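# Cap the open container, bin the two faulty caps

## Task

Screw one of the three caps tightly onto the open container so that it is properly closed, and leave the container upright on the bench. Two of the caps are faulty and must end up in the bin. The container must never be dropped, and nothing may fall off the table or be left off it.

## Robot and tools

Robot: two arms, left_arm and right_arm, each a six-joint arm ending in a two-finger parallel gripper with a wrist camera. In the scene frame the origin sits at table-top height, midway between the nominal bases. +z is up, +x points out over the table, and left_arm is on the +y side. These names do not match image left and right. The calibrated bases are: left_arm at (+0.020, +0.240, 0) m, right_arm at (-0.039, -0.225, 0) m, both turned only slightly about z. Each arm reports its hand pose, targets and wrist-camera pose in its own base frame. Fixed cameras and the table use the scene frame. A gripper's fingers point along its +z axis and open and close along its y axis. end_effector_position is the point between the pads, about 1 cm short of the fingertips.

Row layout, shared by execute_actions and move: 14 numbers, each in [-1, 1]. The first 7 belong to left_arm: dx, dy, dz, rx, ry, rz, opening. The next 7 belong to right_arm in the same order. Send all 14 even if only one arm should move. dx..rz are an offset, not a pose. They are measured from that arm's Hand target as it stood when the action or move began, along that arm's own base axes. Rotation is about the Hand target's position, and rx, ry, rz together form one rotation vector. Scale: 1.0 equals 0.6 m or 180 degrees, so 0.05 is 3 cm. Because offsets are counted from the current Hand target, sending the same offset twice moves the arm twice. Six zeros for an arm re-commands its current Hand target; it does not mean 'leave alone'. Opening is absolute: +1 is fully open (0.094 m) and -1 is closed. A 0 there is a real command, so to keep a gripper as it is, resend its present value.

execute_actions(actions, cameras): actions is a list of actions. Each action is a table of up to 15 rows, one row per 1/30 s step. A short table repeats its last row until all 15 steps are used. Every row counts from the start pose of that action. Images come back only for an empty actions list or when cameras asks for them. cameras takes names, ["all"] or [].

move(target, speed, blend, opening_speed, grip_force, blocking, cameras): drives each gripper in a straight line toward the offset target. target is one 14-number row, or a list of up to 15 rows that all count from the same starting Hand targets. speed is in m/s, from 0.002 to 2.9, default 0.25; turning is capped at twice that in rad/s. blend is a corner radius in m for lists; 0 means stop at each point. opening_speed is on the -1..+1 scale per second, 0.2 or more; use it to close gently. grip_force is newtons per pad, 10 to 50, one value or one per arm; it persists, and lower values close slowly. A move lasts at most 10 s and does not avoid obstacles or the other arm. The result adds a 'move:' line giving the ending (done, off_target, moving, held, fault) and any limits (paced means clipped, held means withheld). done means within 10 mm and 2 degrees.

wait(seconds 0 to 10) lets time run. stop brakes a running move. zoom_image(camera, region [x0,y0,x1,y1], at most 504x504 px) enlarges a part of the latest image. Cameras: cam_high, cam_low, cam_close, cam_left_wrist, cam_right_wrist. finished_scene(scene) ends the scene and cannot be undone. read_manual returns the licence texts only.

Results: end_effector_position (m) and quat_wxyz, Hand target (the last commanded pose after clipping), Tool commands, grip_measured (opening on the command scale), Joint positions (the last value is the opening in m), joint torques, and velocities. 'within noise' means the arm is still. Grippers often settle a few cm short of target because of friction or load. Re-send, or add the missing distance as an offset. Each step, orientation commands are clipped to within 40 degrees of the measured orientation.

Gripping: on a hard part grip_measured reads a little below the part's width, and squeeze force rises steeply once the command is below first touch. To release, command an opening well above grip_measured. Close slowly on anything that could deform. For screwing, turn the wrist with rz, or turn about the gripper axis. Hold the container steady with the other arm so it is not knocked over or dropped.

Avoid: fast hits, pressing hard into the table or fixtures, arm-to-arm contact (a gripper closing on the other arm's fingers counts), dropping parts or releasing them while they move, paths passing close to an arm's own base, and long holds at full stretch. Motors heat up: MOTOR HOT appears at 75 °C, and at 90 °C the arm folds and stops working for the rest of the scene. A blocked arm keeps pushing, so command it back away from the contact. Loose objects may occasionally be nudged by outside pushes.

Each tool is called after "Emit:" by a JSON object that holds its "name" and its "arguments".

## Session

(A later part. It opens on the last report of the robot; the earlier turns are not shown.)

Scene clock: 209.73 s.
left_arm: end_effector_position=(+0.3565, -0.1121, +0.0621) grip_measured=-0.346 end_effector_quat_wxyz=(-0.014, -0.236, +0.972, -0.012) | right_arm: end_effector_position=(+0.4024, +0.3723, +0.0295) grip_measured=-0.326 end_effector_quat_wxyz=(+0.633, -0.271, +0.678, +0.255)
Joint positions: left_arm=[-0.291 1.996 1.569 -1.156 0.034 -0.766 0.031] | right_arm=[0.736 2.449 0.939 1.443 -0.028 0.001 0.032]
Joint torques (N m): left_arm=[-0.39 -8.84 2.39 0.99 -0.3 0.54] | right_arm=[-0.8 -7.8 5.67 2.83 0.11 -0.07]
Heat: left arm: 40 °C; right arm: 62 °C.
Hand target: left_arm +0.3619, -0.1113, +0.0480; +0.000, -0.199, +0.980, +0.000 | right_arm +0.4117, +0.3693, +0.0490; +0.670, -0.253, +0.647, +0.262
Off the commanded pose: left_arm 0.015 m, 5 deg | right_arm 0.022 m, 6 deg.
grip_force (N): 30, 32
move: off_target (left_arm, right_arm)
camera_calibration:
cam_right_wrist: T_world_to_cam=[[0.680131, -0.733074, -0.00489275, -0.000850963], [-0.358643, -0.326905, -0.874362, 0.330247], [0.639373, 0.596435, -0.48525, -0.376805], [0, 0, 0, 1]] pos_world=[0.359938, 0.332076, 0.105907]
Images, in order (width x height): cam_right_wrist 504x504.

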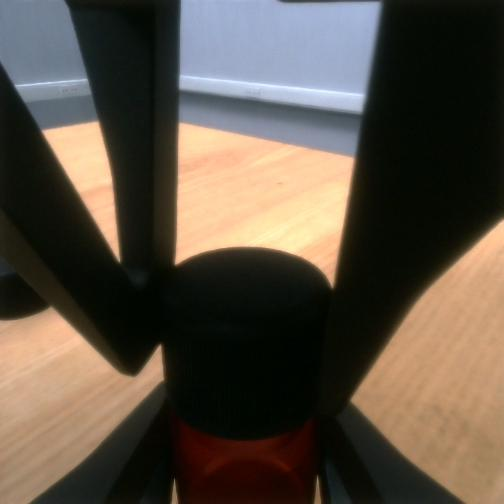

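Emit:
{"name": "move", "arguments": {"target": [[0, 0, 0.0267, 0, 0, 0, -0.1, 0, 0, 0, 0, 0, 0, -0.42], [0, 0, 0.1, 0, 0, 0, 0.0, 0, 0, 0, 0, 0, 0, -0.42]], "speed": [0.3, 0.15], "opening_speed": 1.0, "cameras": ["cam_right_wrist", "cam_close", "cam_left_wrist"]}}

Emit:
{"name": "zoom_image", "arguments": {"camera": "cam_close", "region": [310, 280, 430, 430]}}

Emit:
{"name": "zoom_image", "arguments": {"camera": "cam_right_wrist", "region": [140, 220, 350, 500]}}

Scene clock: 213.27 s.
left_arm: end_effector_position=(+0.3558, -0.1144, +0.0953) grip_measured=-0.003 end_effector_quat_wxyz=(-0.018, -0.204, +0.979, -0.003) | right_arm: end_effector_position=(+0.4031, +0.3715, +0.0295) grip_measured=-0.326 end_effector_quat_wxyz=(+0.632, -0.269, +0.679, +0.259)
Joint positions: left_arm=[-0.303 1.997 1.704 -1.306 0.022 -0.714 0.047] | right_arm=[0.731 2.449 0.939 1.443 -0.035 0.009 0.032]
Joint torques (N m): left_arm=[-0.32 -11.37 6.82 0.34 -0.19 0.07] | right_arm=[-0.61 -8.08 5.5 2.76 0.09 -0.07]
Heat: left arm: 40 °C; right arm: 62 °C.
Hand target: left_arm +0.3619, -0.1113, +0.1080; +0.000, -0.199, +0.980, +0.000 | right_arm +0.4117, +0.3693, +0.0490; +0.670, -0.253, +0.647, +0.262
Off the commanded pose: left_arm 0.014 m, 2 deg | right_arm 0.021 m, 6 deg.
grip_force (N): 30, 32
move: off_target (left_arm, right_arm); target 2's new opening was sent with left_arm's hand 0.014 m and 2 deg from that target
camera_calibration:
cam_left_wrist: T_world_to_cam=[[0.411662, -0.911315, -0.00622702, -0.250005], [-0.806166, -0.367333, 0.463857, 0.236554], [-0.425008, -0.185932, -0.885888, 0.298706], [0, 0, 0, 1]] pos_world=[0.420571, -0.0854003, 0.153335]
cam_right_wrist: T_world_to_cam=[[0.681917, -0.731313, -0.0130716, -0.00311171], [-0.362734, -0.322606, -0.874271, 0.330311], [0.635149, 0.600922, -0.485262, -0.376748], [0, 0, 0, 1]] pos_world=[0.361228, 0.330681, 0.105919]
Images, in order (width x height): cam_close 504x504, cam_left_wrist 504x504, cam_right_wrist 504x504.

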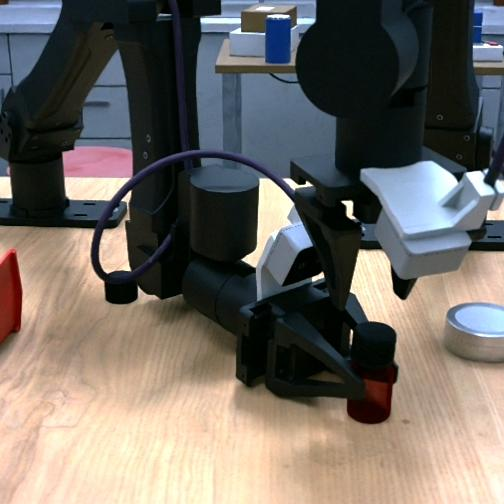

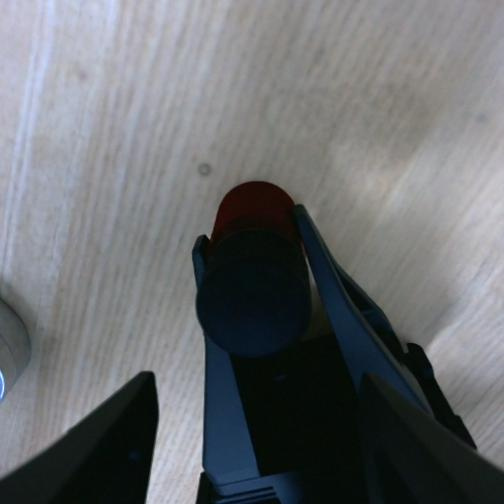

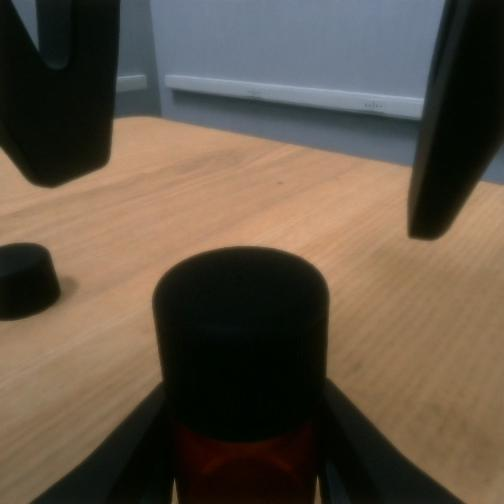

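Scaled by 3.360.

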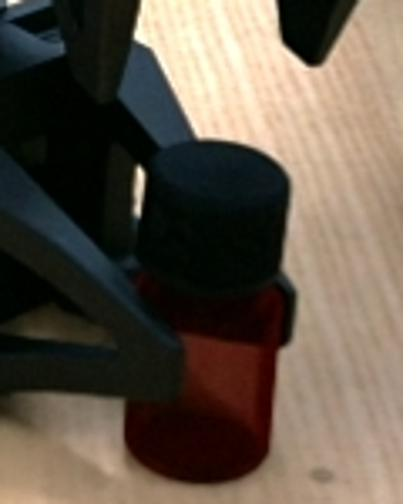

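Scaled by 1.800.

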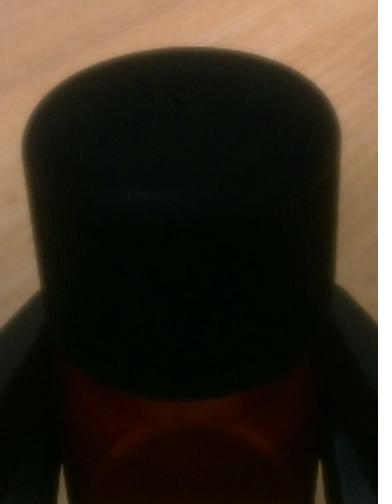

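Emit:
{"name": "move", "arguments": {"target": [[0, 0, -0.0908, 0, 0, 0, 0.0, 0, 0, 0, 0, 0, 0, -0.42], [0, 0, -0.0908, 0, 0, 0, -0.45, 0, 0, 0, 0, 0, 0, -0.42], [0, 0, -0.075, 0, 0, 0.1889, -0.45, 0, 0, 0, 0, 0, 0, -0.42]], "speed": [0.08, 0.3, 0.3], "opening_speed": 1.0, "cameras": ["cam_right_wrist", "cam_left_wrist"]}}

Scene clock: 219.67 s.
left_arm: end_effector_position=(+0.3607, -0.1123, +0.0614) grip_measured=-0.342 end_effector_quat_wxyz=(-0.005, -0.469, +0.883, -0.008) | right_arm: end_effector_position=(+0.4031, +0.3715, +0.0295) grip_measured=-0.326 end_effector_quat_wxyz=(+0.632, -0.270, +0.679, +0.259)
Joint positions: left_arm=[-0.295 1.997 1.569 -1.139 0.019 -1.273 0.031] | right_arm=[0.731 2.449 0.939 1.443 -0.035 0.007 0.032]
Joint torques (N m): left_arm=[-0.44 -10 5.29 0.44 -0.16 -0.19] | right_arm=[-0.9 -7.9 5.85 2.78 0.08 0]
Heat: left arm: 41 °C; right arm: 63 °C.
Hand target: left_arm +0.3619, -0.1113, +0.0630; +0.000, -0.477, +0.879, +0.000 | right_arm +0.4117, +0.3693, +0.0490; +0.670, -0.253, +0.647, +0.262
Off the commanded pose: left_arm 0.002 m, 1 deg | right_arm 0.021 m, 6 deg.
grip_force (N): 30, 32
move: off_target (right_arm)
camera_calibration:
cam_left_wrist: T_world_to_cam=[[0.83609, -0.548568, 0.00509768, -0.36339], [-0.492556, -0.746564, 0.447248, 0.102303], [-0.24154, -0.376451, -0.894395, 0.184037], [0, 0, 0, 1]] pos_world=[0.398669, -0.0536882, 0.120699]
cam_right_wrist: T_world_to_cam=[[0.681997, -0.731263, -0.0115859, -0.00324283], [-0.361824, -0.323596, -0.874282, 0.330342], [0.635581, 0.60045, -0.48528, -0.376808], [0, 0, 0, 1]] pos_world=[0.361229, 0.33078, 0.105917]
Images, in order (width x height): cam_left_wrist 504x504, cam_right_wrist 504x504.

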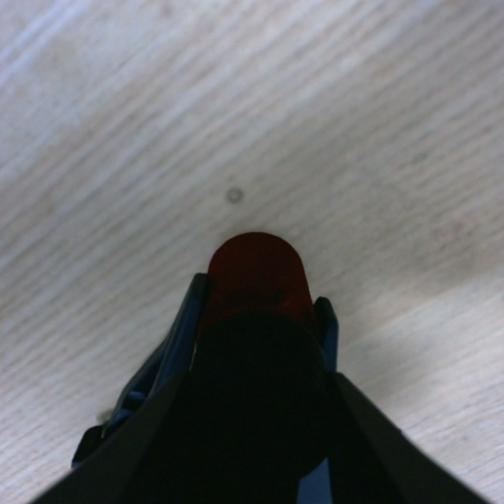

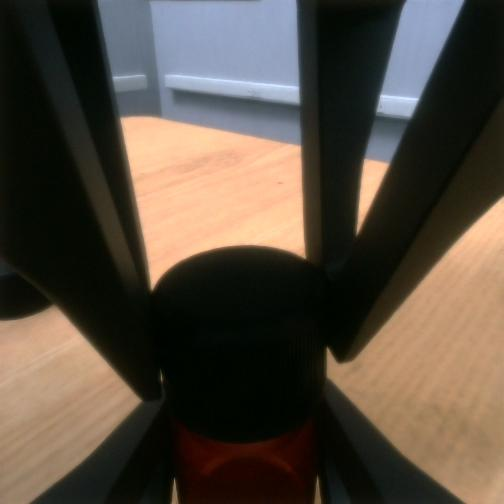

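Emit:
{"name": "move", "arguments": {"target": [[0, 0, 0.0833, 0, 0, 0, -0.45, 0, 0, 0, 0, 0, 0, -0.42], [0.12, 0.1667, 0.07, 0, 0, 0, -0.45, 0, 0, 0, 0, 0, 0, -0.42], [0.12, 0.1667, -0.05, 0, 0, 0, -0.45, 0, 0, 0, 0, 0, 0, -0.42]], "speed": [0.08, 0.25, 0.12], "blend": [0.01, 0.02, 0], "cameras": ["cam_right_wrist", "cam_left_wrist", "cam_close"]}}

Scene clock: 222.43 s.
left_arm: end_effector_position=(+0.4310, -0.0147, +0.0419) grip_measured=-0.342 end_effector_quat_wxyz=(-0.005, -0.482, +0.876, -0.008) | right_arm: end_effector_position=(+0.4020, +0.3727, +0.0295) grip_measured=-0.326 end_effector_quat_wxyz=(+0.632, -0.270, +0.679, +0.260)
Joint positions: left_arm=[-0.028 2.23 1.852 -1.193 0.019 -1.035 0.031] | right_arm=[0.734 2.449 0.939 1.443 -0.035 0.009 0.032]
Joint torques (N m): left_arm=[-0.44 -11.3 3.6 0.75 -0.14 0.06] | right_arm=[-0.69 -7.97 5.74 2.78 0.09 -0.06]
Heat: left arm: 41 °C; right arm: 63 °C.
Hand target: left_arm +0.4339, -0.0113, +0.0330; +0.000, -0.477, +0.879, +0.000 | right_arm +0.4117, +0.3693, +0.0490; +0.670, -0.253, +0.647, +0.262
Off the commanded pose: left_arm 0.010 m, 1 deg | right_arm 0.022 m, 6 deg.
grip_force (N): 30, 32
move: off_target (right_arm)
camera_calibration:
cam_left_wrist: T_world_to_cam=[[0.851763, -0.523904, 0.00492401, -0.374807], [-0.470529, -0.760786, 0.446998, 0.208784], [-0.230438, -0.383053, -0.894522, 0.215399], [0, 0, 0, 1]] pos_world=[0.467122, 0.0449866, 0.101199]
cam_right_wrist: T_world_to_cam=[[0.684159, -0.729216, -0.0130719, -0.00312411], [-0.36176, -0.323735, -0.874257, 0.330323], [0.633291, 0.602859, -0.485287, -0.376741], [0, 0, 0, 1]] pos_world=[0.360222, 0.331781, 0.105919]
Images, in order (width x height): cam_close 504x504, cam_left_wrist 504x504, cam_right_wrist 504x504.

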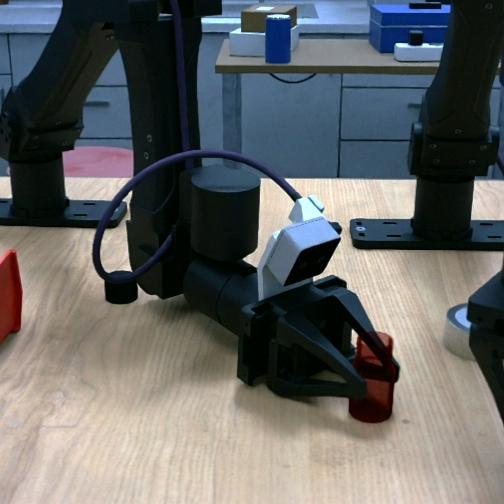

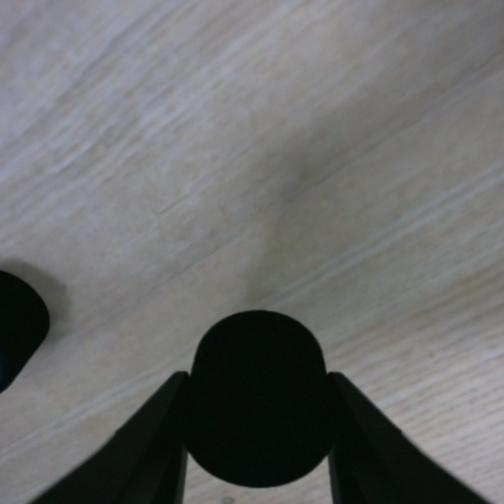

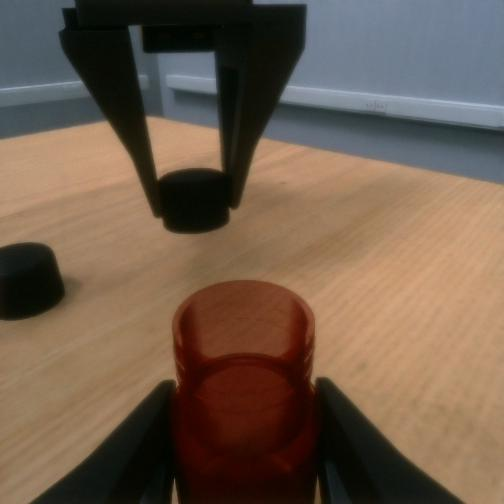

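Emit:
{"name": "move", "arguments": {"target": [0, 0, -0.035, 0, 0, 0, -0.45, -0.0095, 0.0097, 0, 0, 0, 0, -0.42], "speed": 0.05}}

Emit:
{"name": "move", "arguments": {"target": [0, 0, -0.01, 0, 0, 0, -0.45, 0, 0, 0, 0, 0, 0, -0.2], "speed": 0.03, "opening_speed": 0.5}}

Scene clock: 224.07 s.
left_arm: end_effector_position=(+0.4324, -0.0147, +0.0229) grip_measured=-0.342 end_effector_quat_wxyz=(-0.003, -0.482, +0.876, -0.010) | right_arm: end_effector_position=(+0.4016, +0.3731, +0.0295) grip_measured=-0.326 end_effector_quat_wxyz=(+0.633, -0.268, +0.679, +0.258)
Joint positions: left_arm=[-0.028 2.244 1.798 -1.119 0.019 -1.035 0.031] | right_arm=[0.739 2.449 0.939 1.443 -0.025 0.009 0.032]
Joint torques (N m): left_arm=[-0.44 -11.07 3.44 0.76 -0.14 0.06] | right_arm=[0.69 -7.79 5.63 2.74 0.2 0]
Heat: left arm: 41 °C; right arm: 63 °C.
Hand target: left_arm +0.4339, -0.0113, +0.0120; +0.000, -0.477, +0.879, +0.000 | right_arm +0.4060, +0.3751, +0.0490; +0.670, -0.253, +0.647, +0.262
Off the commanded pose: left_arm 0.012 m, 1 deg | right_arm 0.020 m, 6 deg.
grip_force (N): 30, 32
move: off_target (left_arm, right_arm)

Scene clock: 225.30 s.
left_arm: end_effector_position=(+0.4337, -0.0148, +0.0199) grip_measured=-0.342 end_effector_quat_wxyz=(+0.001, -0.482, +0.876, -0.012) | right_arm: end_effector_position=(+0.4035, +0.3711, +0.0295) grip_measured=-0.202 end_effector_quat_wxyz=(+0.633, -0.266, +0.680, +0.256)
Joint positions: left_arm=[-0.028 2.244 1.786 -1.099 0.019 -1.035 0.031] | right_arm=[0.734 2.449 0.939 1.443 -0.023 0.009 0.037]
Joint torques (N m): left_arm=[-0.43 -10.59 3.32 0.77 -0.14 0.07] | right_arm=[0.61 -7.97 5.53 2.8 0.19 -0.05]
Heat: left arm: 41 °C; right arm: 63 °C.
Hand target: left_arm +0.4339, -0.0113, +0.0060; +0.000, -0.477, +0.879, +0.000 | right_arm +0.4060, +0.3751, +0.0490; +0.670, -0.253, +0.647, +0.262
Off the commanded pose: left_arm 0.014 m, 2 deg | right_arm 0.020 m, 6 deg.
grip_force (N): 30, 32
move: off_target (left_arm, right_arm)

Emit:
{"name": "move", "arguments": {"target": [0, 0, -0.0083, 0, 0, 0, -0.45, 0, 0, 0, 0, 0, 0, 0.6], "speed": 0.03, "opening_speed": 0.8, "cameras": ["cam_right_wrist"]}}

Emit:
{"name": "move", "arguments": {"target": [0, 0, -0.0033, 0, 0, 0, -0.45, 0, 0, 0, 0, 0, 0, 0.6], "speed": 0.03}}

Scene clock: 226.90 s.
left_arm: end_effector_position=(+0.4330, -0.0147, +0.0151) grip_measured=-0.342 end_effector_quat_wxyz=(-0.001, -0.482, +0.876, -0.010) | right_arm: end_effector_position=(+0.4069, +0.3674, +0.0295) grip_measured=+0.598 end_effector_quat_wxyz=(+0.636, -0.260, +0.682, +0.250)
Joint positions: left_arm=[-0.028 2.25 1.777 -1.089 0.019 -1.035 0.031] | right_arm=[0.73 2.449 0.939 1.443 -0.009 0.009 0.075]
Joint torques (N m): left_arm=[-0.43 -10.65 3.21 0.82 -0.15 0.07] | right_arm=[0.55 -8.21 5.65 2.83 0.17 -0.02]
Heat: left arm: 41 °C; right arm: 64 °C.
Hand target: left_arm +0.4339, -0.0113, +0.0010; +0.000, -0.477, +0.879, +0.000 | right_arm +0.4060, +0.3751, +0.0490; +0.670, -0.253, +0.647, +0.262
Off the commanded pose: left_arm 0.015 m, 1 deg | right_arm 0.021 m, 6 deg.
grip_force (N): 30, 32
move: off_target (left_arm, right_arm)
camera_calibration:
cam_right_wrist: T_world_to_cam=[[0.661546, -0.749818, -0.0113574, 0.00632438], [-0.370489, -0.313631, -0.874285, 0.33025], [0.651993, 0.582588, -0.485281, -0.37687], [0, 0, 0, 1]] pos_world=[0.363886, 0.327878, 0.105917]
Images, in order (width x height): cam_right_wrist 504x504.

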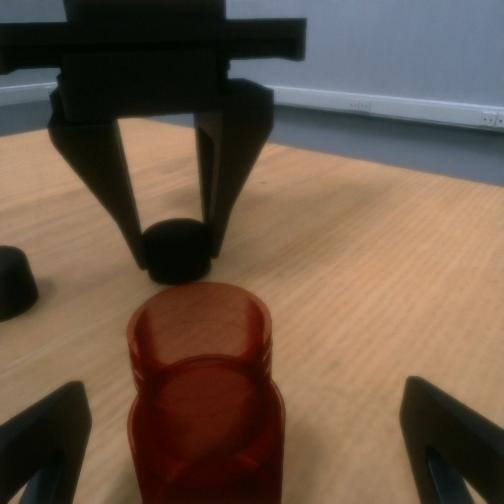

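Scene clock: 227.90 s.
left_arm: end_effector_position=(+0.4330, -0.0147, +0.0151) grip_measured=-0.342 end_effector_quat_wxyz=(-0.001, -0.482, +0.876, -0.010) | right_arm: end_effector_position=(+0.4069, +0.3674, +0.0295) grip_measured=+0.598 end_effector_quat_wxyz=(+0.636, -0.260, +0.682, +0.250)
Joint positions: left_arm=[-0.028 2.25 1.777 -1.089 0.019 -1.035 0.031] | right_arm=[0.73 2.449 0.939 1.443 -0.009 0.009 0.075]
Joint torques (N m): left_arm=[-0.43 -10.52 2.86 0.87 -0.14 0.07] | right_arm=[0.68 -7.92 5.72 2.8 0.15 -0.04]
Heat: left arm: 42 °C; right arm: 64 °C.
Hand target: left_arm +0.4339, -0.0113, -0.0010; +0.000, -0.477, +0.879, +0.000 | right_arm +0.4060, +0.3751, +0.0490; +0.670, -0.253, +0.647, +0.262
Off the commanded pose: left_arm 0.016 m, 1 deg | right_arm 0.021 m, 6 deg.
grip_force (N): 30, 32
move: off_target (left_arm, right_arm)

Emit:
{"name": "move", "arguments": {"target": [[0, 0, 0.005, 0, 0, 0, -0.1, 0, 0, 0, 0, 0, 0, 0.6], [0, 0, 0.13, 0, 0, 0, -0.1, -0.0987, -0.0893, 0.0, 0, 0, 0, 0.6], [0, 0, 0.15, 0, 0, 0, -0.1, -0.12, -0.1, 0.25, 0, 0, 0, 0.6], [-0.05, 0, 0.19, 0, 0, -0.2, 0.1, -0.1438, -0.7922, 0.316, -0.0512, 0.0758, -0.0961, 0.0]], "speed": [0.05, 0.12, 0.2, 0.3], "blend": [0, 0.01, 0.03, 0], "cameras": ["cam_close", "cam_high", "cam_left_wrist"]}}

Scene clock: 235.83 s.
left_arm: end_effector_position=(+0.4097, -0.0141, +0.0973) grip_measured=+0.097 end_effector_quat_wxyz=(-0.013, -0.190, +0.982, -0.007) | right_arm: end_effector_position=(+0.3185, -0.1048, +0.2267) grip_measured=+0.002 end_effector_quat_wxyz=(+0.596, -0.157, +0.778, +0.124)
Joint positions: left_arm=[-0.028 2.146 1.936 -1.383 0.019 -0.411 0.052] | right_arm=[-0.835 1.237 0.798 -0.252 -1.152 -0.641 0.047]
Joint torques (N m): left_arm=[-0.64 -15.88 3.32 0.38 -0.15 0.07] | right_arm=[0.12 -2.56 11.52 0.86 -0.53 -0.23]
Heat: left arm: 42 °C; right arm: 59 °C.
Hand target: left_arm +0.4039, -0.0113, +0.1130; +0.000, -0.182, +0.983, +0.000 | right_arm +0.3197, -0.1002, +0.2386; +0.598, -0.173, +0.771, +0.134
Off the commanded pose: left_arm 0.017 m, 2 deg | right_arm 0.013 m, 2 deg.
grip_force (N): 30, 32
move: off_target (left_arm, right_arm); target 4's new opening was sent with left_arm's hand 0.017 m and 2 deg from that target
camera_calibration:
cam_left_wrist: T_world_to_cam=[[0.384985, -0.922913, 0.00431426, -0.170989], [-0.82171, -0.340633, 0.456904, 0.323351], [-0.420213, -0.179446, -0.889505, 0.340441], [0, 0, 0, 1]] pos_world=[0.474587, 0.0134273, 0.155821]
Images, in order (width x height): cam_high 504x504, cam_close 504x504, cam_left_wrist 504x504.

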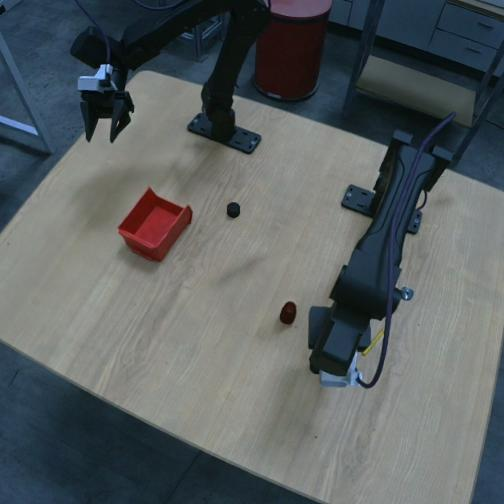

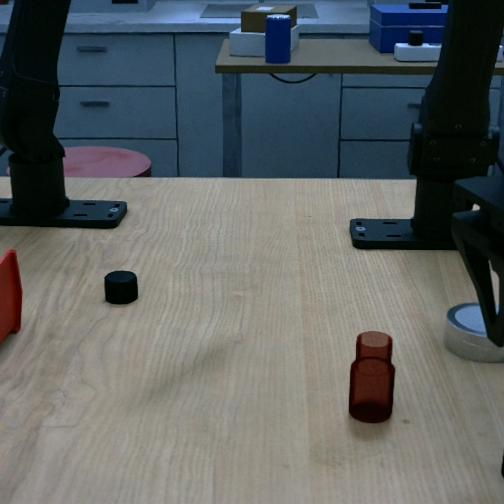

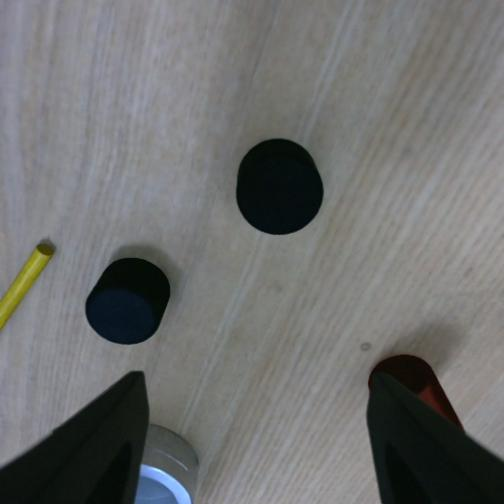

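Emit:
{"name": "move", "arguments": {"target": [[-0.13, -0.05, 0.05, 0, 0, -0.2, 0.1, 0, 0, 0, 0, 0, 0, 0], [-0.3815, -0.5312, 0.02, 0, 0, -0.6167, 0.15, 0, 0, 0, 0, 0, 0, 0]], "speed": [0.3, 0.3], "blend": [0.05, 0], "cameras": ["cam_close", "cam_left_wrist"]}}

Scene clock: 241.53 s.
left_arm: end_effector_position=(+0.1697, -0.3263, +0.1214) grip_measured=+0.147 end_effector_quat_wxyz=(-0.004, +0.704, +0.710, -0.001) | right_arm: end_effector_position=(+0.3185, -0.1048, +0.2267) grip_measured=+0.002 end_effector_quat_wxyz=(+0.596, -0.157, +0.778, +0.124)
Joint positions: left_arm=[-1.091 1.95 1.741 -1.369 0.005 0.47 0.054] | right_arm=[-0.835 1.237 0.798 -0.252 -1.152 -0.641 0.047]
Joint torques (N m): left_arm=[-0.06 -8.83 6.99 0.4 -0.14 0.1] | right_arm=[0.1 -2.8 11.63 0.84 -0.5 -0.14]
Heat: left arm: 42 °C; right arm: 56 °C.
Hand target: left_arm +0.1750, -0.3300, +0.1250; +0.000, +0.707, +0.707, +0.000 | right_arm +0.3197, -0.1002, +0.2386; +0.598, -0.173, +0.771, +0.134
Off the commanded pose: left_arm 0.007 m, 1 deg | right_arm 0.013 m, 2 deg.
grip_force (N): 30, 32
move: off_target (right_arm)
camera_calibration:
cam_left_wrist: T_world_to_cam=[[-0.999745, -0.0222549, 0.00379207, 0.162028], [-0.0183875, 0.900162, 0.435166, 0.280021], [-0.0130981, 0.434986, -0.900342, 0.337697], [0, 0, 0, 1]] pos_world=[0.171559, -0.395352, 0.181572]
Images, in order (width x height): cam_close 504x504, cam_left_wrist 504x504.

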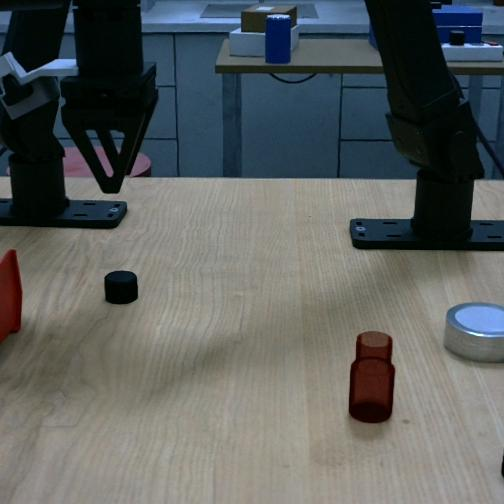

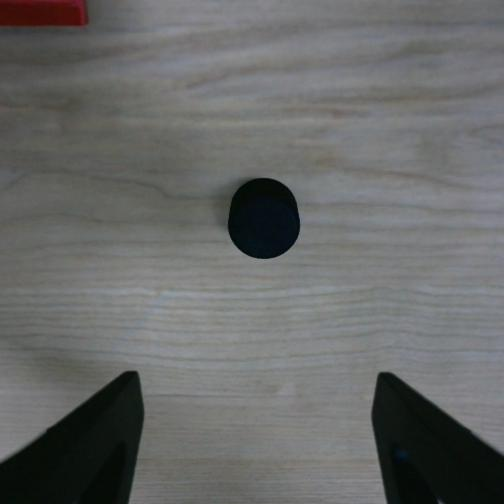

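Emit:
{"name": "move", "arguments": {"target": [-0.0075, -0.0008, -0.1283, 0, 0, 0, 0.15, 0, 0, 0, 0, 0, 0, 0], "speed": 0.15, "cameras": ["cam_close", "cam_left_wrist"]}}

Scene clock: 243.10 s.
left_arm: end_effector_position=(+0.1684, -0.3275, +0.0539) grip_measured=+0.147 end_effector_quat_wxyz=(-0.005, +0.705, +0.709, -0.001) | right_arm: end_effector_position=(+0.3185, -0.1048, +0.2267) grip_measured=+0.002 end_effector_quat_wxyz=(+0.596, -0.157, +0.778, +0.124)
Joint positions: left_arm=[-1.096 1.979 1.513 -1.113 0.005 0.47 0.054] | right_arm=[-0.835 1.237 0.798 -0.252 -1.152 -0.641 0.047]
Joint torques (N m): left_arm=[-0.61 -9.44 3.55 0.76 -0.14 -0.01] | right_arm=[0.02 -2.76 11.38 0.83 -0.53 -0.18]
Heat: left arm: 42 °C; right arm: 55 °C.
Hand target: left_arm +0.1705, -0.3305, +0.0481; +0.000, +0.707, +0.707, +0.000 | right_arm +0.3197, -0.1002, +0.2386; +0.598, -0.173, +0.771, +0.134
Off the commanded pose: left_arm 0.007 m, 1 deg | right_arm 0.013 m, 2 deg.
grip_force (N): 30, 32
move: off_target (right_arm)
camera_calibration:
cam_left_wrist: T_world_to_cam=[[-0.999834, -0.0176446, 0.00455852, 0.162518], [-0.0138862, 0.899622, 0.43645, 0.309404], [-0.0118019, 0.436314, -0.899717, 0.277704], [0, 0, 0, 1]] pos_world=[0.170065, -0.396645, 0.114075]
Images, in order (width x height): cam_close 504x504, cam_left_wrist 504x504.

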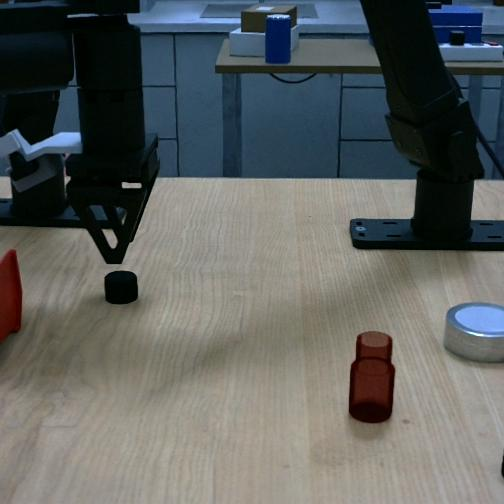

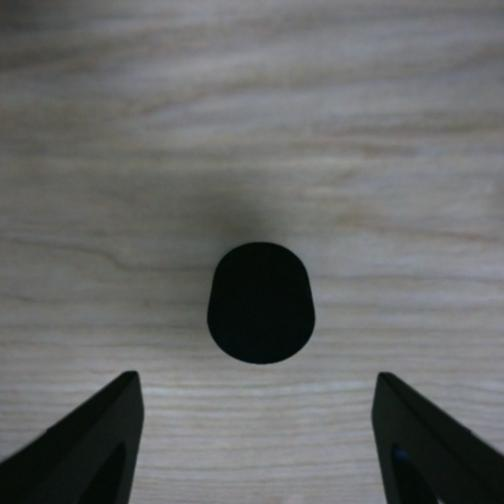

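Emit:
{"name": "move", "arguments": {"target": [-0.001, -0.0017, -0.0617, 0, 0, 0, 0.15, 0, 0, 0, 0, 0, 0, 0], "speed": 0.1}}

Emit:
{"name": "move", "arguments": {"target": [0, 0, 0, 0, 0, 0, -0.45, 0, 0, 0, 0, 0, 0, 0], "opening_speed": 0.7, "cameras": ["cam_close", "cam_left_wrist"]}}

Scene clock: 244.47 s.
left_arm: end_effector_position=(+0.1690, -0.3286, +0.0177) grip_measured=+0.147 end_effector_quat_wxyz=(-0.004, +0.705, +0.709, -0.001) | right_arm: end_effector_position=(+0.3185, -0.1048, +0.2267) grip_measured=+0.002 end_effector_quat_wxyz=(+0.596, -0.157, +0.778, +0.124)
Joint positions: left_arm=[-1.096 2.022 1.425 -0.981 0.005 0.47 0.054] | right_arm=[-0.835 1.237 0.798 -0.252 -1.152 -0.641 0.047]
Joint torques (N m): left_arm=[-0.85 -9.39 3.36 0.76 -0.14 -0.05] | right_arm=[0.05 -2.56 11.43 0.84 -0.56 -0.17]
Heat: left arm: 42 °C; right arm: 54 °C.
Hand target: left_arm +0.1699, -0.3315, +0.0110; +0.000, +0.707, +0.707, +0.000 | right_arm +0.3197, -0.1002, +0.2386; +0.598, -0.173, +0.771, +0.134
Off the commanded pose: left_arm 0.007 m, 1 deg | right_arm 0.013 m, 2 deg.
grip_force (N): 30, 32
move: off_target (right_arm)

Scene clock: 246.37 s.
left_arm: end_effector_position=(+0.1690, -0.3286, +0.0177) grip_measured=-0.346 end_effector_quat_wxyz=(-0.004, +0.705, +0.709, -0.001) | right_arm: end_effector_position=(+0.3185, -0.1048, +0.2267) grip_measured=+0.002 end_effector_quat_wxyz=(+0.596, -0.157, +0.778, +0.124)
Joint positions: left_arm=[-1.096 2.022 1.425 -0.981 0.005 0.47 0.031] | right_arm=[-0.835 1.237 0.798 -0.252 -1.152 -0.641 0.047]
Joint torques (N m): left_arm=[-0.85 -9.39 3.34 0.76 -0.14 -0.05] | right_arm=[0.05 -2.71 11.63 0.83 -0.48 -0.19]
Heat: left arm: 42 °C; right arm: 54 °C.
Hand target: left_arm +0.1699, -0.3315, +0.0110; +0.000, +0.707, +0.707, +0.000 | right_arm +0.3197, -0.1002, +0.2386; +0.598, -0.173, +0.771, +0.134
Off the commanded pose: left_arm 0.007 m, 1 deg | right_arm 0.013 m, 2 deg.
grip_force (N): 30, 32
move: off_target (right_arm)
camera_calibration:
cam_left_wrist: T_world_to_cam=[[-0.999838, -0.0176032, 0.00382312, 0.163242], [-0.0141858, 0.900246, 0.435151, 0.326473], [-0.0111018, 0.435027, -0.900349, 0.245085], [0, 0, 0, 1]] pos_world=[0.170568, -0.397651, 0.0779725]
Images, in order (width x height): cam_close 504x504, cam_left_wrist 504x504.

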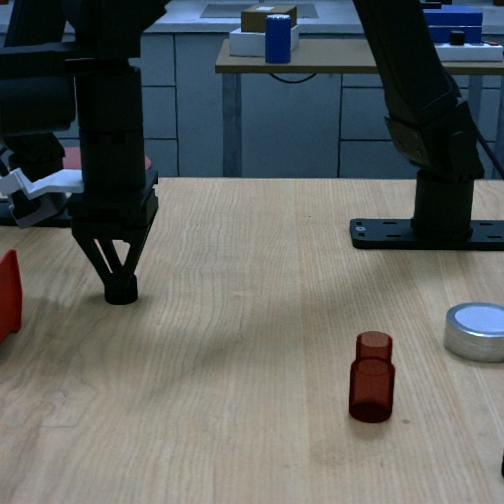

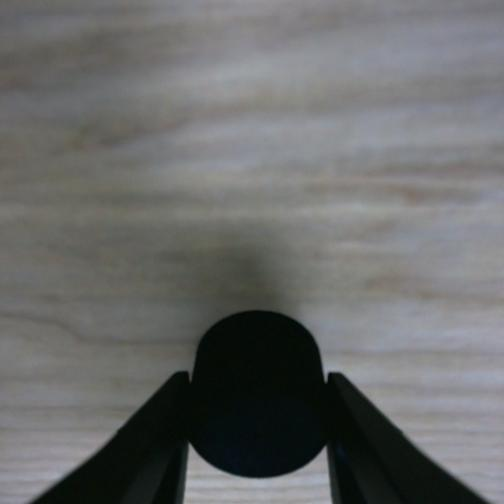

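Emit:
{"name": "move", "arguments": {"target": [[0, 0, 0.1817, 0, 0, 0, -0.45, 0, 0, 0, 0, 0, 0, 0], [0.3285, 0.3892, 0.1733, 0, 0, 0, -0.45, 0, 0, 0, 0, 0, 0, 0], [0.3233, 0.365, 0.14, 0, 0, 0, -0.45, 0, 0, 0, 0, 0, 0, 0]], "speed": [0.15, 0.25, 0.05], "blend": [0.02, 0, 0], "cameras": ["cam_close", "cam_left_wrist"]}}

Emit:
{"name": "zoom_image", "arguments": {"camera": "cam_close", "region": [310, 270, 430, 430]}}

Scene clock: 250.37 s.
left_arm: end_effector_position=(+0.3613, -0.1124, +0.1036) grip_measured=-0.346 end_effector_quat_wxyz=(+0.002, +0.712, +0.702, +0.002) | right_arm: end_effector_position=(+0.3185, -0.1048, +0.2267) grip_measured=+0.002 end_effector_quat_wxyz=(+0.596, -0.157, +0.778, +0.124)
Joint positions: left_arm=[-0.304 1.98 1.714 -1.299 -0.001 1.281 0.031] | right_arm=[-0.835 1.237 0.798 -0.252 -1.152 -0.641 0.047]
Joint torques (N m): left_arm=[-0.57 -9.02 3.41 0.74 -0.09 -0.09] | right_arm=[0.12 -2.74 11.62 0.8 -0.51 -0.18]
Heat: left arm: 42 °C; right arm: 52 °C.
Hand target: left_arm +0.3639, -0.1125, +0.0950; +0.000, +0.707, +0.707, +0.000 | right_arm +0.3197, -0.1002, +0.2386; +0.598, -0.173, +0.771, +0.134
Off the commanded pose: left_arm 0.009 m, 1 deg | right_arm 0.013 m, 2 deg.
grip_force (N): 30, 32
move: off_target (right_arm)
camera_calibration:
cam_left_wrist: T_world_to_cam=[[-0.999953, 0.00231124, -0.00941188, 0.362705], [-0.00197075, 0.902364, 0.430969, 0.093349], [0.00948901, 0.430968, -0.902317, 0.222735], [0, 0, 0, 1]] pos_world=[0.360759, -0.181065, 0.164161]
Images, in order (width x height): cam_close 504x504, cam_left_wrist 504x504.

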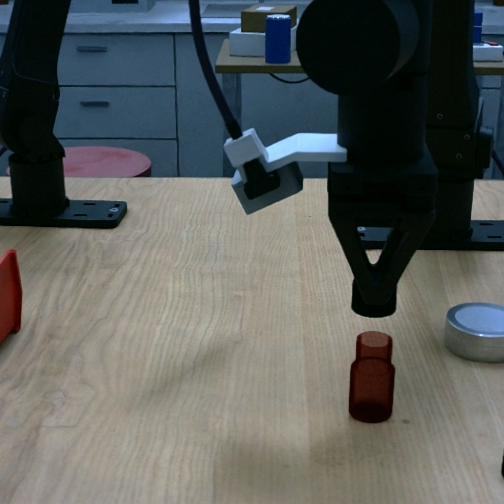

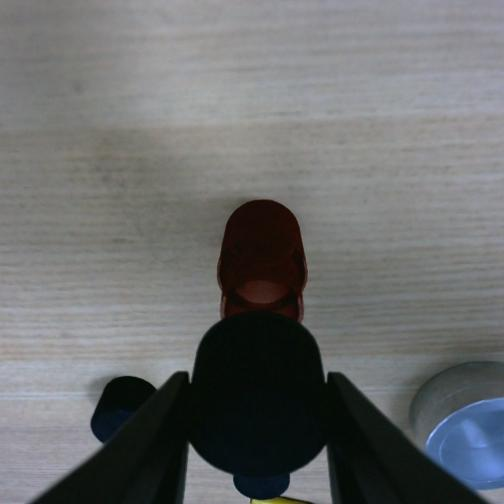

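Scaled by 3.150.

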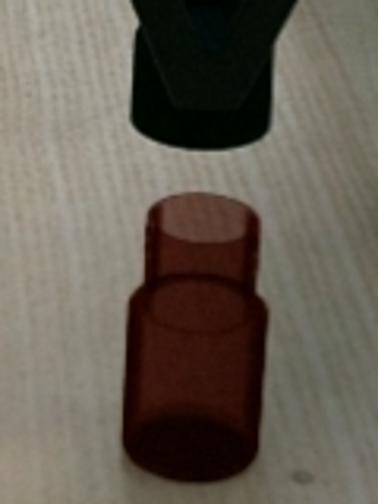

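Emit:
{"name": "move", "arguments": {"target": [[0.0027, 0.0242, 0.0217, 0, 0, 0, -0.45, 0, 0, 0, 0, 0, 0, 0], [-0.0025, 0.0033, -0.0033, 0, 0, 0, -0.45, 0, 0, 0, 0, 0, 0, 0], [-0.0025, 0.0033, -0.0408, 0, 0, 0, -0.45, 0, 0, 0, 0, 0, 0, 0]], "speed": [0.1, 0.05, 0.05], "cameras": ["cam_close", "cam_left_wrist"]}}

Emit:
{"name": "zoom_image", "arguments": {"camera": "cam_close", "region": [310, 270, 430, 430]}}

Scene clock: 253.60 s.
left_arm: end_effector_position=(+0.3605, -0.1103, +0.0797) grip_measured=-0.346 end_effector_quat_wxyz=(+0.003, +0.712, +0.702, +0.002) | right_arm: end_effector_position=(+0.3185, -0.1048, +0.2267) grip_measured=+0.002 end_effector_quat_wxyz=(+0.596, -0.157, +0.778, +0.124)
Joint positions: left_arm=[-0.3 1.98 1.619 -1.202 -0.001 1.286 0.031] | right_arm=[-0.835 1.237 0.798 -0.252 -1.152 -0.641 0.047]
Joint torques (N m): left_arm=[-0.46 -8.9 3.38 0.74 -0.09 -0.1] | right_arm=[0.13 -2.85 11.56 0.87 -0.51 -0.22]
Heat: left arm: 42 °C; right arm: 51 °C.
Hand target: left_arm +0.3624, -0.1105, +0.0706; +0.000, +0.707, +0.707, +0.000 | right_arm +0.3197, -0.1002, +0.2386; +0.598, -0.173, +0.771, +0.134
Off the commanded pose: left_arm 0.009 m, 1 deg | right_arm 0.013 m, 2 deg.
grip_force (N): 30, 32
move: off_target (right_arm)
camera_calibration:
cam_left_wrist: T_world_to_cam=[[-0.999938, 0.00232617, -0.0108441, 0.361779], [-0.00256961, 0.902562, 0.430553, 0.102064], [0.010789, 0.430554, -0.9025, 0.199757], [0, 0, 0, 1]] pos_world=[0.359864, -0.178967, 0.14026]
Images, in order (width x height): cam_close 504x504, cam_left_wrist 504x504.

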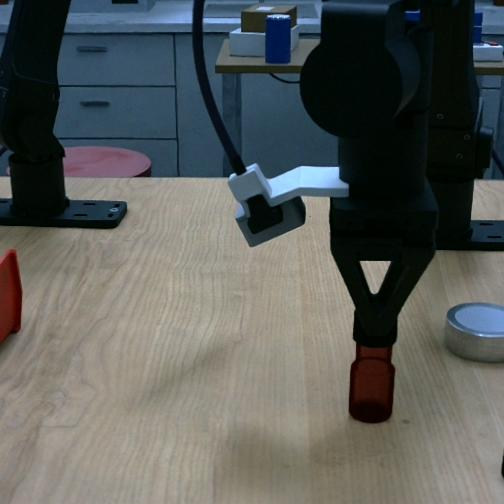

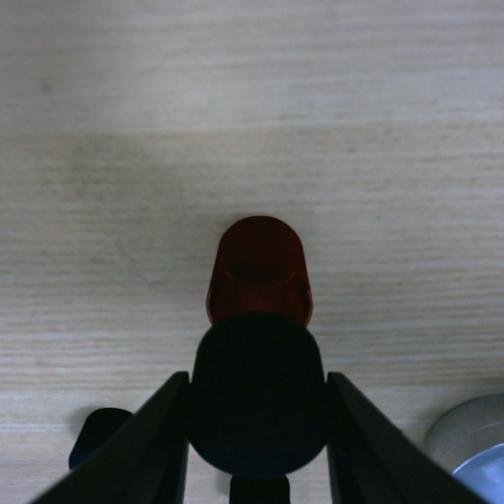

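Scaled by 3.150.

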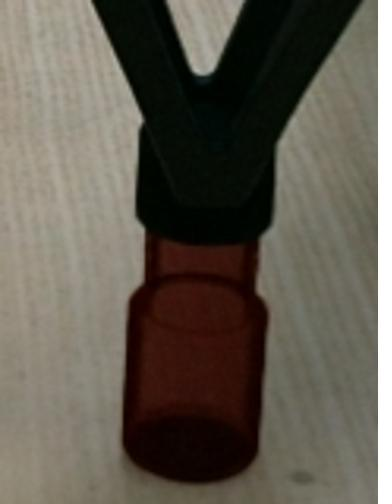

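Emit:
{"name": "move", "arguments": {"target": [0, 0, -0.0133, 0, 0, 0, -0.45, 0, 0, 0, 0, 0, 0, 0], "speed": 0.03}}

Emit:
{"name": "move", "arguments": {"target": [0, 0, -0.01, 0, 0, 0, -0.45, 0, 0, 0, 0, 0, 0, 0], "speed": 0.03}}

Emit:
{"name": "move", "arguments": {"target": [0, 0, -0.0067, 0, 0, 0, -0.45, 0, 0, 0, 0, 0, 0, 0], "speed": 0.03, "cameras": ["cam_close"]}}

Scene clock: 254.80 s.
left_arm: end_effector_position=(+0.3611, -0.1104, +0.0723) grip_measured=-0.346 end_effector_quat_wxyz=(+0.004, +0.712, +0.702, +0.002) | right_arm: end_effector_position=(+0.3185, -0.1048, +0.2267) grip_measured=+0.002 end_effector_quat_wxyz=(+0.596, -0.157, +0.778, +0.124)
Joint positions: left_arm=[-0.3 1.985 1.596 -1.173 -0.001 1.286 0.031] | right_arm=[-0.835 1.237 0.798 -0.252 -1.152 -0.641 0.047]
Joint torques (N m): left_arm=[-0.44 -8.99 3.36 0.74 -0.1 -0.1] | right_arm=[0.03 -2.73 11.6 0.81 -0.52 -0.17]
Heat: left arm: 42 °C; right arm: 51 °C.
Hand target: left_arm +0.3624, -0.1105, +0.0626; +0.000, +0.707, +0.707, +0.000 | right_arm +0.3197, -0.1002, +0.2386; +0.598, -0.173, +0.771, +0.134
Off the commanded pose: left_arm 0.010 m, 1 deg | right_arm 0.013 m, 2 deg.
grip_force (N): 30, 32
move: off_target (right_arm)

Scene clock: 255.83 s.
left_arm: end_effector_position=(+0.3611, -0.1105, +0.0677) grip_measured=-0.346 end_effector_quat_wxyz=(+0.005, +0.712, +0.702, +0.003) | right_arm: end_effector_position=(+0.3185, -0.1048, +0.2267) grip_measured=+0.002 end_effector_quat_wxyz=(+0.596, -0.157, +0.778, +0.124)
Joint positions: left_arm=[-0.3 1.985 1.577 -1.152 -0.001 1.286 0.031] | right_arm=[-0.835 1.237 0.798 -0.252 -1.152 -0.641 0.047]
Joint torques (N m): left_arm=[-0.44 -8.68 3.38 0.75 -0.08 -0.1] | right_arm=[0.21 -2.97 11.6 0.86 -0.55 -0.19]
Heat: left arm: 42 °C; right arm: 51 °C.
Hand target: left_arm +0.3624, -0.1105, +0.0566; +0.000, +0.707, +0.707, +0.000 | right_arm +0.3197, -0.1002, +0.2386; +0.598, -0.173, +0.771, +0.134
Off the commanded pose: left_arm 0.011 m, 1 deg | right_arm 0.013 m, 2 deg.
grip_force (N): 30, 32
move: off_target (left_arm, right_arm)

Scene clock: 256.83 s.
left_arm: end_effector_position=(+0.3614, -0.1105, +0.0623) grip_measured=-0.346 end_effector_quat_wxyz=(+0.004, +0.712, +0.702, +0.002) | right_arm: end_effector_position=(+0.3185, -0.1048, +0.2267) grip_measured=+0.002 end_effector_quat_wxyz=(+0.596, -0.157, +0.778, +0.124)
Joint positions: left_arm=[-0.3 1.993 1.566 -1.136 -0.001 1.286 0.031] | right_arm=[-0.835 1.237 0.798 -0.252 -1.152 -0.641 0.047]
Joint torques (N m): left_arm=[-0.49 -9.05 3.34 0.74 -0.09 -0.1] | right_arm=[0.06 -2.86 11.36 0.81 -0.53 -0.2]
Heat: left arm: 42 °C; right arm: 51 °C.
Hand target: left_arm +0.3624, -0.1105, +0.0526; +0.000, +0.707, +0.707, +0.000 | right_arm +0.3197, -0.1002, +0.2386; +0.598, -0.173, +0.771, +0.134
Off the commanded pose: left_arm 0.010 m, 1 deg | right_arm 0.013 m, 2 deg.
grip_force (N): 30, 32
move: off_target (right_arm)
Images, in order (width x height): cam_close 504x504.

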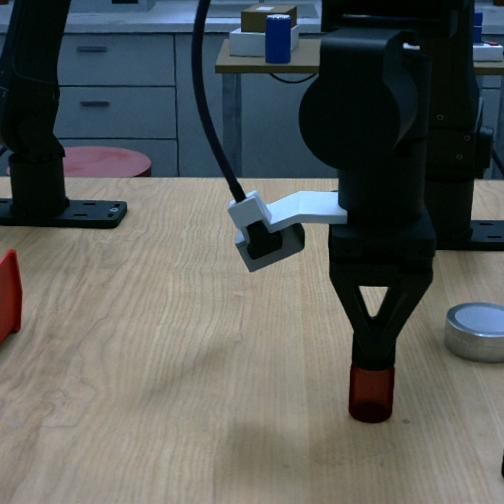

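Emit:
{"name": "move", "arguments": {"target": [0, 0, -0.0067, 0, 0, 0, -0.45, 0, 0, 0, 0, 0, 0, 0], "speed": 0.03}}

Emit:
{"name": "move", "arguments": {"target": [0, 0, -0.005, 0, 0, 0, -0.45, 0, 0, 0, 0, 0, 0, 0], "speed": 0.03, "cameras": ["cam_close"]}}

Emit:
{"name": "zoom_image", "arguments": {"camera": "cam_close", "region": [310, 270, 430, 430]}}

Scene clock: 257.97 s.
left_arm: end_effector_position=(+0.3608, -0.1104, +0.0592) grip_measured=-0.346 end_effector_quat_wxyz=(+0.004, +0.712, +0.702, +0.002) | right_arm: end_effector_position=(+0.3185, -0.1048, +0.2267) grip_measured=+0.002 end_effector_quat_wxyz=(+0.596, -0.157, +0.778, +0.124)
Joint positions: left_arm=[-0.3 1.993 1.554 -1.124 -0.001 1.286 0.031] | right_arm=[-0.835 1.237 0.798 -0.252 -1.152 -0.641 0.047]
Joint torques (N m): left_arm=[-0.46 -8.76 3.32 0.75 -0.1 -0.09] | right_arm=[0.03 -2.63 11.66 0.83 -0.5 -0.2]
Heat: left arm: 42 °C; right arm: 50 °C.
Hand target: left_arm +0.3624, -0.1105, +0.0485; +0.000, +0.707, +0.707, +0.000 | right_arm +0.3197, -0.1002, +0.2386; +0.598, -0.173, +0.771, +0.134
Off the commanded pose: left_arm 0.011 m, 1 deg | right_arm 0.013 m, 2 deg.
grip_force (N): 30, 32
move: off_target (left_arm, right_arm)

Scene clock: 258.97 s.
left_arm: end_effector_position=(+0.3607, -0.1103, +0.0589) grip_measured=-0.346 end_effector_quat_wxyz=(+0.004, +0.712, +0.702, +0.002) | right_arm: end_effector_position=(+0.3185, -0.1048, +0.2267) grip_measured=+0.002 end_effector_quat_wxyz=(+0.596, -0.157, +0.778, +0.124)
Joint positions: left_arm=[-0.3 1.993 1.553 -1.122 -0.001 1.286 0.031] | right_arm=[-0.835 1.237 0.798 -0.252 -1.152 -0.641 0.047]
Joint torques (N m): left_arm=[-0.43 -8.59 2.81 0.86 -0.09 -0.1] | right_arm=[0.08 -2.81 11.56 0.87 -0.51 -0.19]
Heat: left arm: 42 °C; right arm: 50 °C.
Hand target: left_arm +0.3624, -0.1105, +0.0455; +0.000, +0.707, +0.707, +0.000 | right_arm +0.3197, -0.1002, +0.2386; +0.598, -0.173, +0.771, +0.134
Off the commanded pose: left_arm 0.013 m, 1 deg | right_arm 0.013 m, 2 deg.
grip_force (N): 30, 32
move: off_target (left_arm, right_arm)
Images, in order (width x height): cam_close 504x504.

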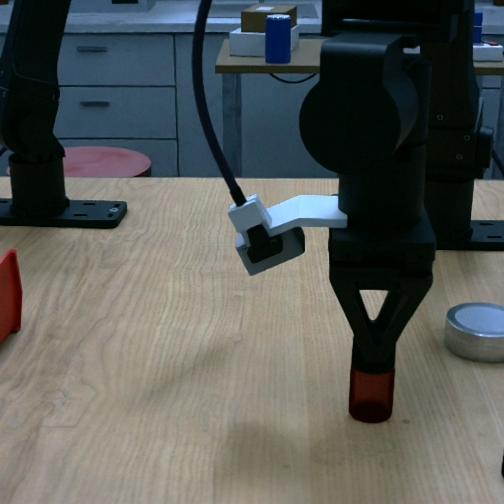

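Scaled by 3.150.

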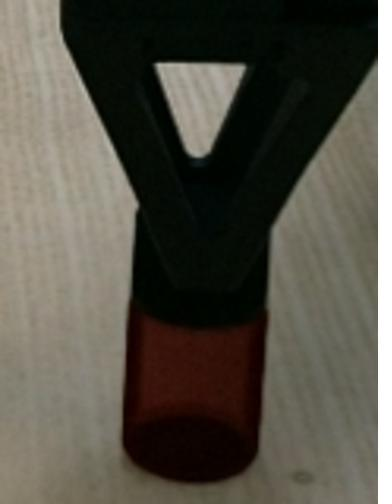

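Emit:
{"name": "move", "arguments": {"target": [[0, 0, 0.0133, 0, 0, 0, -0.45, 0, 0, 0, 0, 0, 0, 0], [0, 0, 0.0133, 0, 0, 0, 0.0, 0, 0, 0, 0, 0, 0, 0], [0, 0, 0.11, 0, 0, 0, 0.0, 0, 0, 0, 0, 0, 0, 0]], "speed": [0.1, 0.1, 0.12], "opening_speed": 0.8, "cameras": ["cam_close", "cam_left_wrist"]}}

Emit:
{"name": "zoom_image", "arguments": {"camera": "cam_close", "region": [310, 270, 430, 430]}}

Scene clock: 263.00 s.
left_arm: end_effector_position=(+0.3587, -0.1097, +0.1002) grip_measured=-0.003 end_effector_quat_wxyz=(-0.009, +0.712, +0.702, -0.005) | right_arm: end_effector_position=(+0.3185, -0.1048, +0.2267) grip_measured=+0.002 end_effector_quat_wxyz=(+0.596, -0.157, +0.778, +0.124)
Joint positions: left_arm=[-0.3 1.994 1.72 -1.317 -0.001 1.284 0.047] | right_arm=[-0.835 1.237 0.798 -0.252 -1.152 -0.641 0.047]
Joint torques (N m): left_arm=[-0.46 -10.97 6.69 0.34 -0.08 -0.1] | right_arm=[0.03 -2.81 11.58 0.81 -0.52 -0.19]
Heat: left arm: 42 °C; right arm: 49 °C.
Hand target: left_arm +0.3624, -0.1105, +0.1115; +0.000, +0.707, +0.707, +0.000 | right_arm +0.3197, -0.1002, +0.2386; +0.598, -0.173, +0.771, +0.134
Off the commanded pose: left_arm 0.012 m, 1 deg | right_arm 0.013 m, 2 deg.
grip_force (N): 30, 32
move: off_target (left_arm, right_arm)
camera_calibration:
cam_left_wrist: T_world_to_cam=[[-0.999879, 0.000789865, 0.0155325, 0.357368], [0.00751241, 0.899001, 0.437882, 0.0880193], [-0.0136179, 0.437946, -0.898898, 0.227249], [0, 0, 0, 1]] pos_world=[0.359758, -0.178935, 0.160181]
Images, in order (width x height): cam_close 504x504, cam_left_wrist 504x504.

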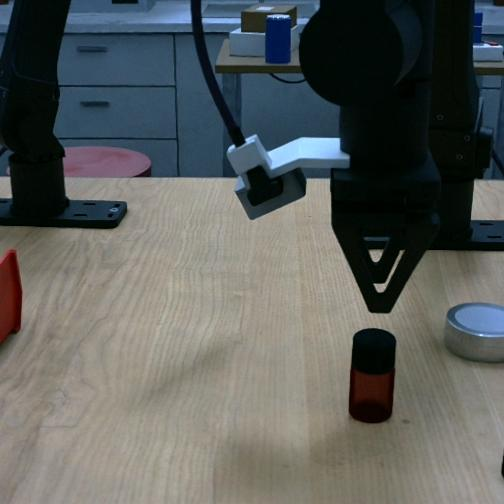

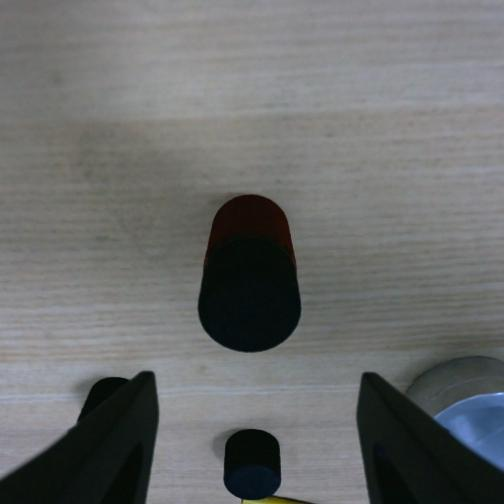

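Scaled by 3.150.

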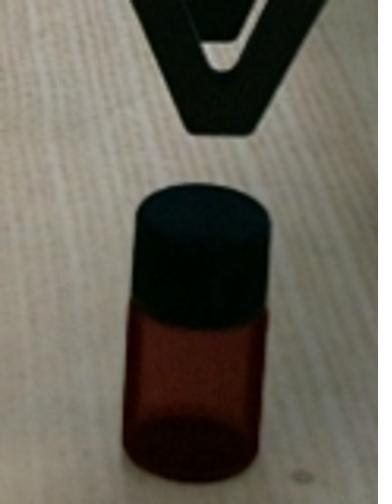

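Emit:
{"name": "move", "arguments": {"target": [[-0.0373, 0.1508, 0.0642, 0, 0, 0.4, 0.0, 0.1672, 0.1670, 0.0023, 0.0256, -0.0379, 0.0480, 0.6], [-0.1207, 0.2842, 0.0975, 0, 0, 0.8167, 0.0, 0.1128, 0.7627, -0.1477, 0.0512, -0.0758, 0.0961, 0.6]], "speed": [0.4, 0.4], "blend": [0.05, 0], "grip_force": [30, 50]}}

Emit:
{"name": "move", "arguments": {"target": [[0, 0, 0, 0, 0, 0, 0.0, 0.0378, 0.0223, -0.0167, 0, 0, 0, 0.6], [0, 0, 0, 0, 0, 0, 0.0, 0.0378, 0.0223, -0.1167, 0, 0, 0, 0.6]], "speed": [0.15, 0.15], "cameras": ["cam_right_wrist", "cam_close"]}}

Scene clock: 269.47 s.
left_arm: end_effector_position=(+0.2998, +0.0572, +0.1625) grip_measured=-0.003 end_effector_quat_wxyz=(-0.005, -0.465, +0.885, -0.004) | right_arm: end_effector_position=(+0.3758, +0.3564, +0.1274) grip_measured=+0.598 end_effector_quat_wxyz=(+0.635, -0.275, +0.674, +0.259)
Joint positions: left_arm=[0.191 1.712 1.603 -1.469 0.01 -0.777 0.047] | right_arm=[0.748 2.019 0.765 1.196 -0.026 -0.002 0.075]
Joint torques (N m): left_arm=[0.36 -10.69 3.32 0.37 -0.08 -0.13] | right_arm=[0.06 -6.34 8.34 2.54 0.17 0.02]
Heat: left arm: 42 °C; right arm: 52 °C.
Hand target: left_arm +0.2900, +0.0600, +0.1700; +0.000, -0.477, +0.879, +0.000 | right_arm +0.3874, +0.3574, +0.1499; +0.670, -0.253, +0.647, +0.262
Off the commanded pose: left_arm 0.013 m, 2 deg | right_arm 0.025 m, 6 deg.
grip_force (N): 30, 50
move: off_target (left_arm, right_arm)

Scene clock: 272.33 s.
left_arm: end_effector_position=(+0.2998, +0.0572, +0.1625) grip_measured=-0.003 end_effector_quat_wxyz=(-0.005, -0.465, +0.885, -0.004) | right_arm: end_effector_position=(+0.3992, +0.3713, +0.0564) grip_measured=+0.598 end_effector_quat_wxyz=(+0.633, -0.273, +0.679, +0.255)
Joint positions: left_arm=[0.191 1.712 1.603 -1.469 0.01 -0.777 0.047] | right_arm=[0.739 2.337 0.9 1.367 -0.026 -0.002 0.075]
Joint torques (N m): left_arm=[0.36 -10.71 3.29 0.38 -0.07 -0.13] | right_arm=[-0.81 -7.98 6.86 2.69 0.07 -0.02]
Heat: left arm: 42 °C; right arm: 53 °C.
Hand target: left_arm +0.2900, +0.0600, +0.1700; +0.000, -0.477, +0.879, +0.000 | right_arm +0.4100, +0.3708, +0.0799; +0.670, -0.253, +0.647, +0.262
Off the commanded pose: left_arm 0.013 m, 2 deg | right_arm 0.026 m, 6 deg.
grip_force (N): 30, 50
move: off_target (left_arm, right_arm)
camera_calibration:
cam_right_wrist: T_world_to_cam=[[0.681409, -0.731901, -0.00178619, -0.000381407], [-0.358124, -0.331288, -0.872923, 0.353668], [0.638302, 0.595457, -0.487854, -0.360202], [0, 0, 0, 1]] pos_world=[0.356835, 0.331372, 0.132998]
Images, in order (width x height): cam_close 504x504, cam_right_wrist 504x504.

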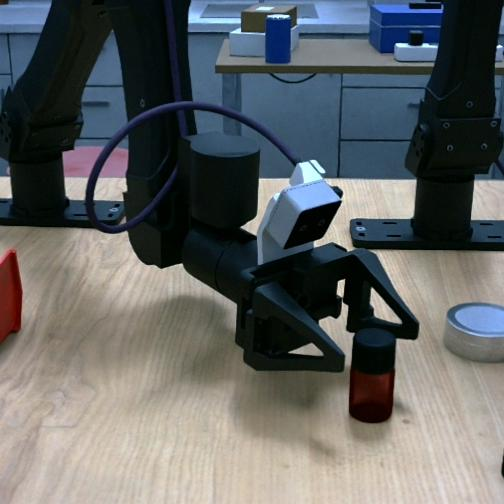

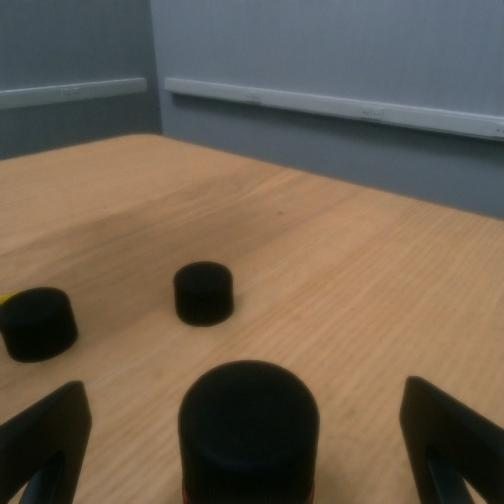

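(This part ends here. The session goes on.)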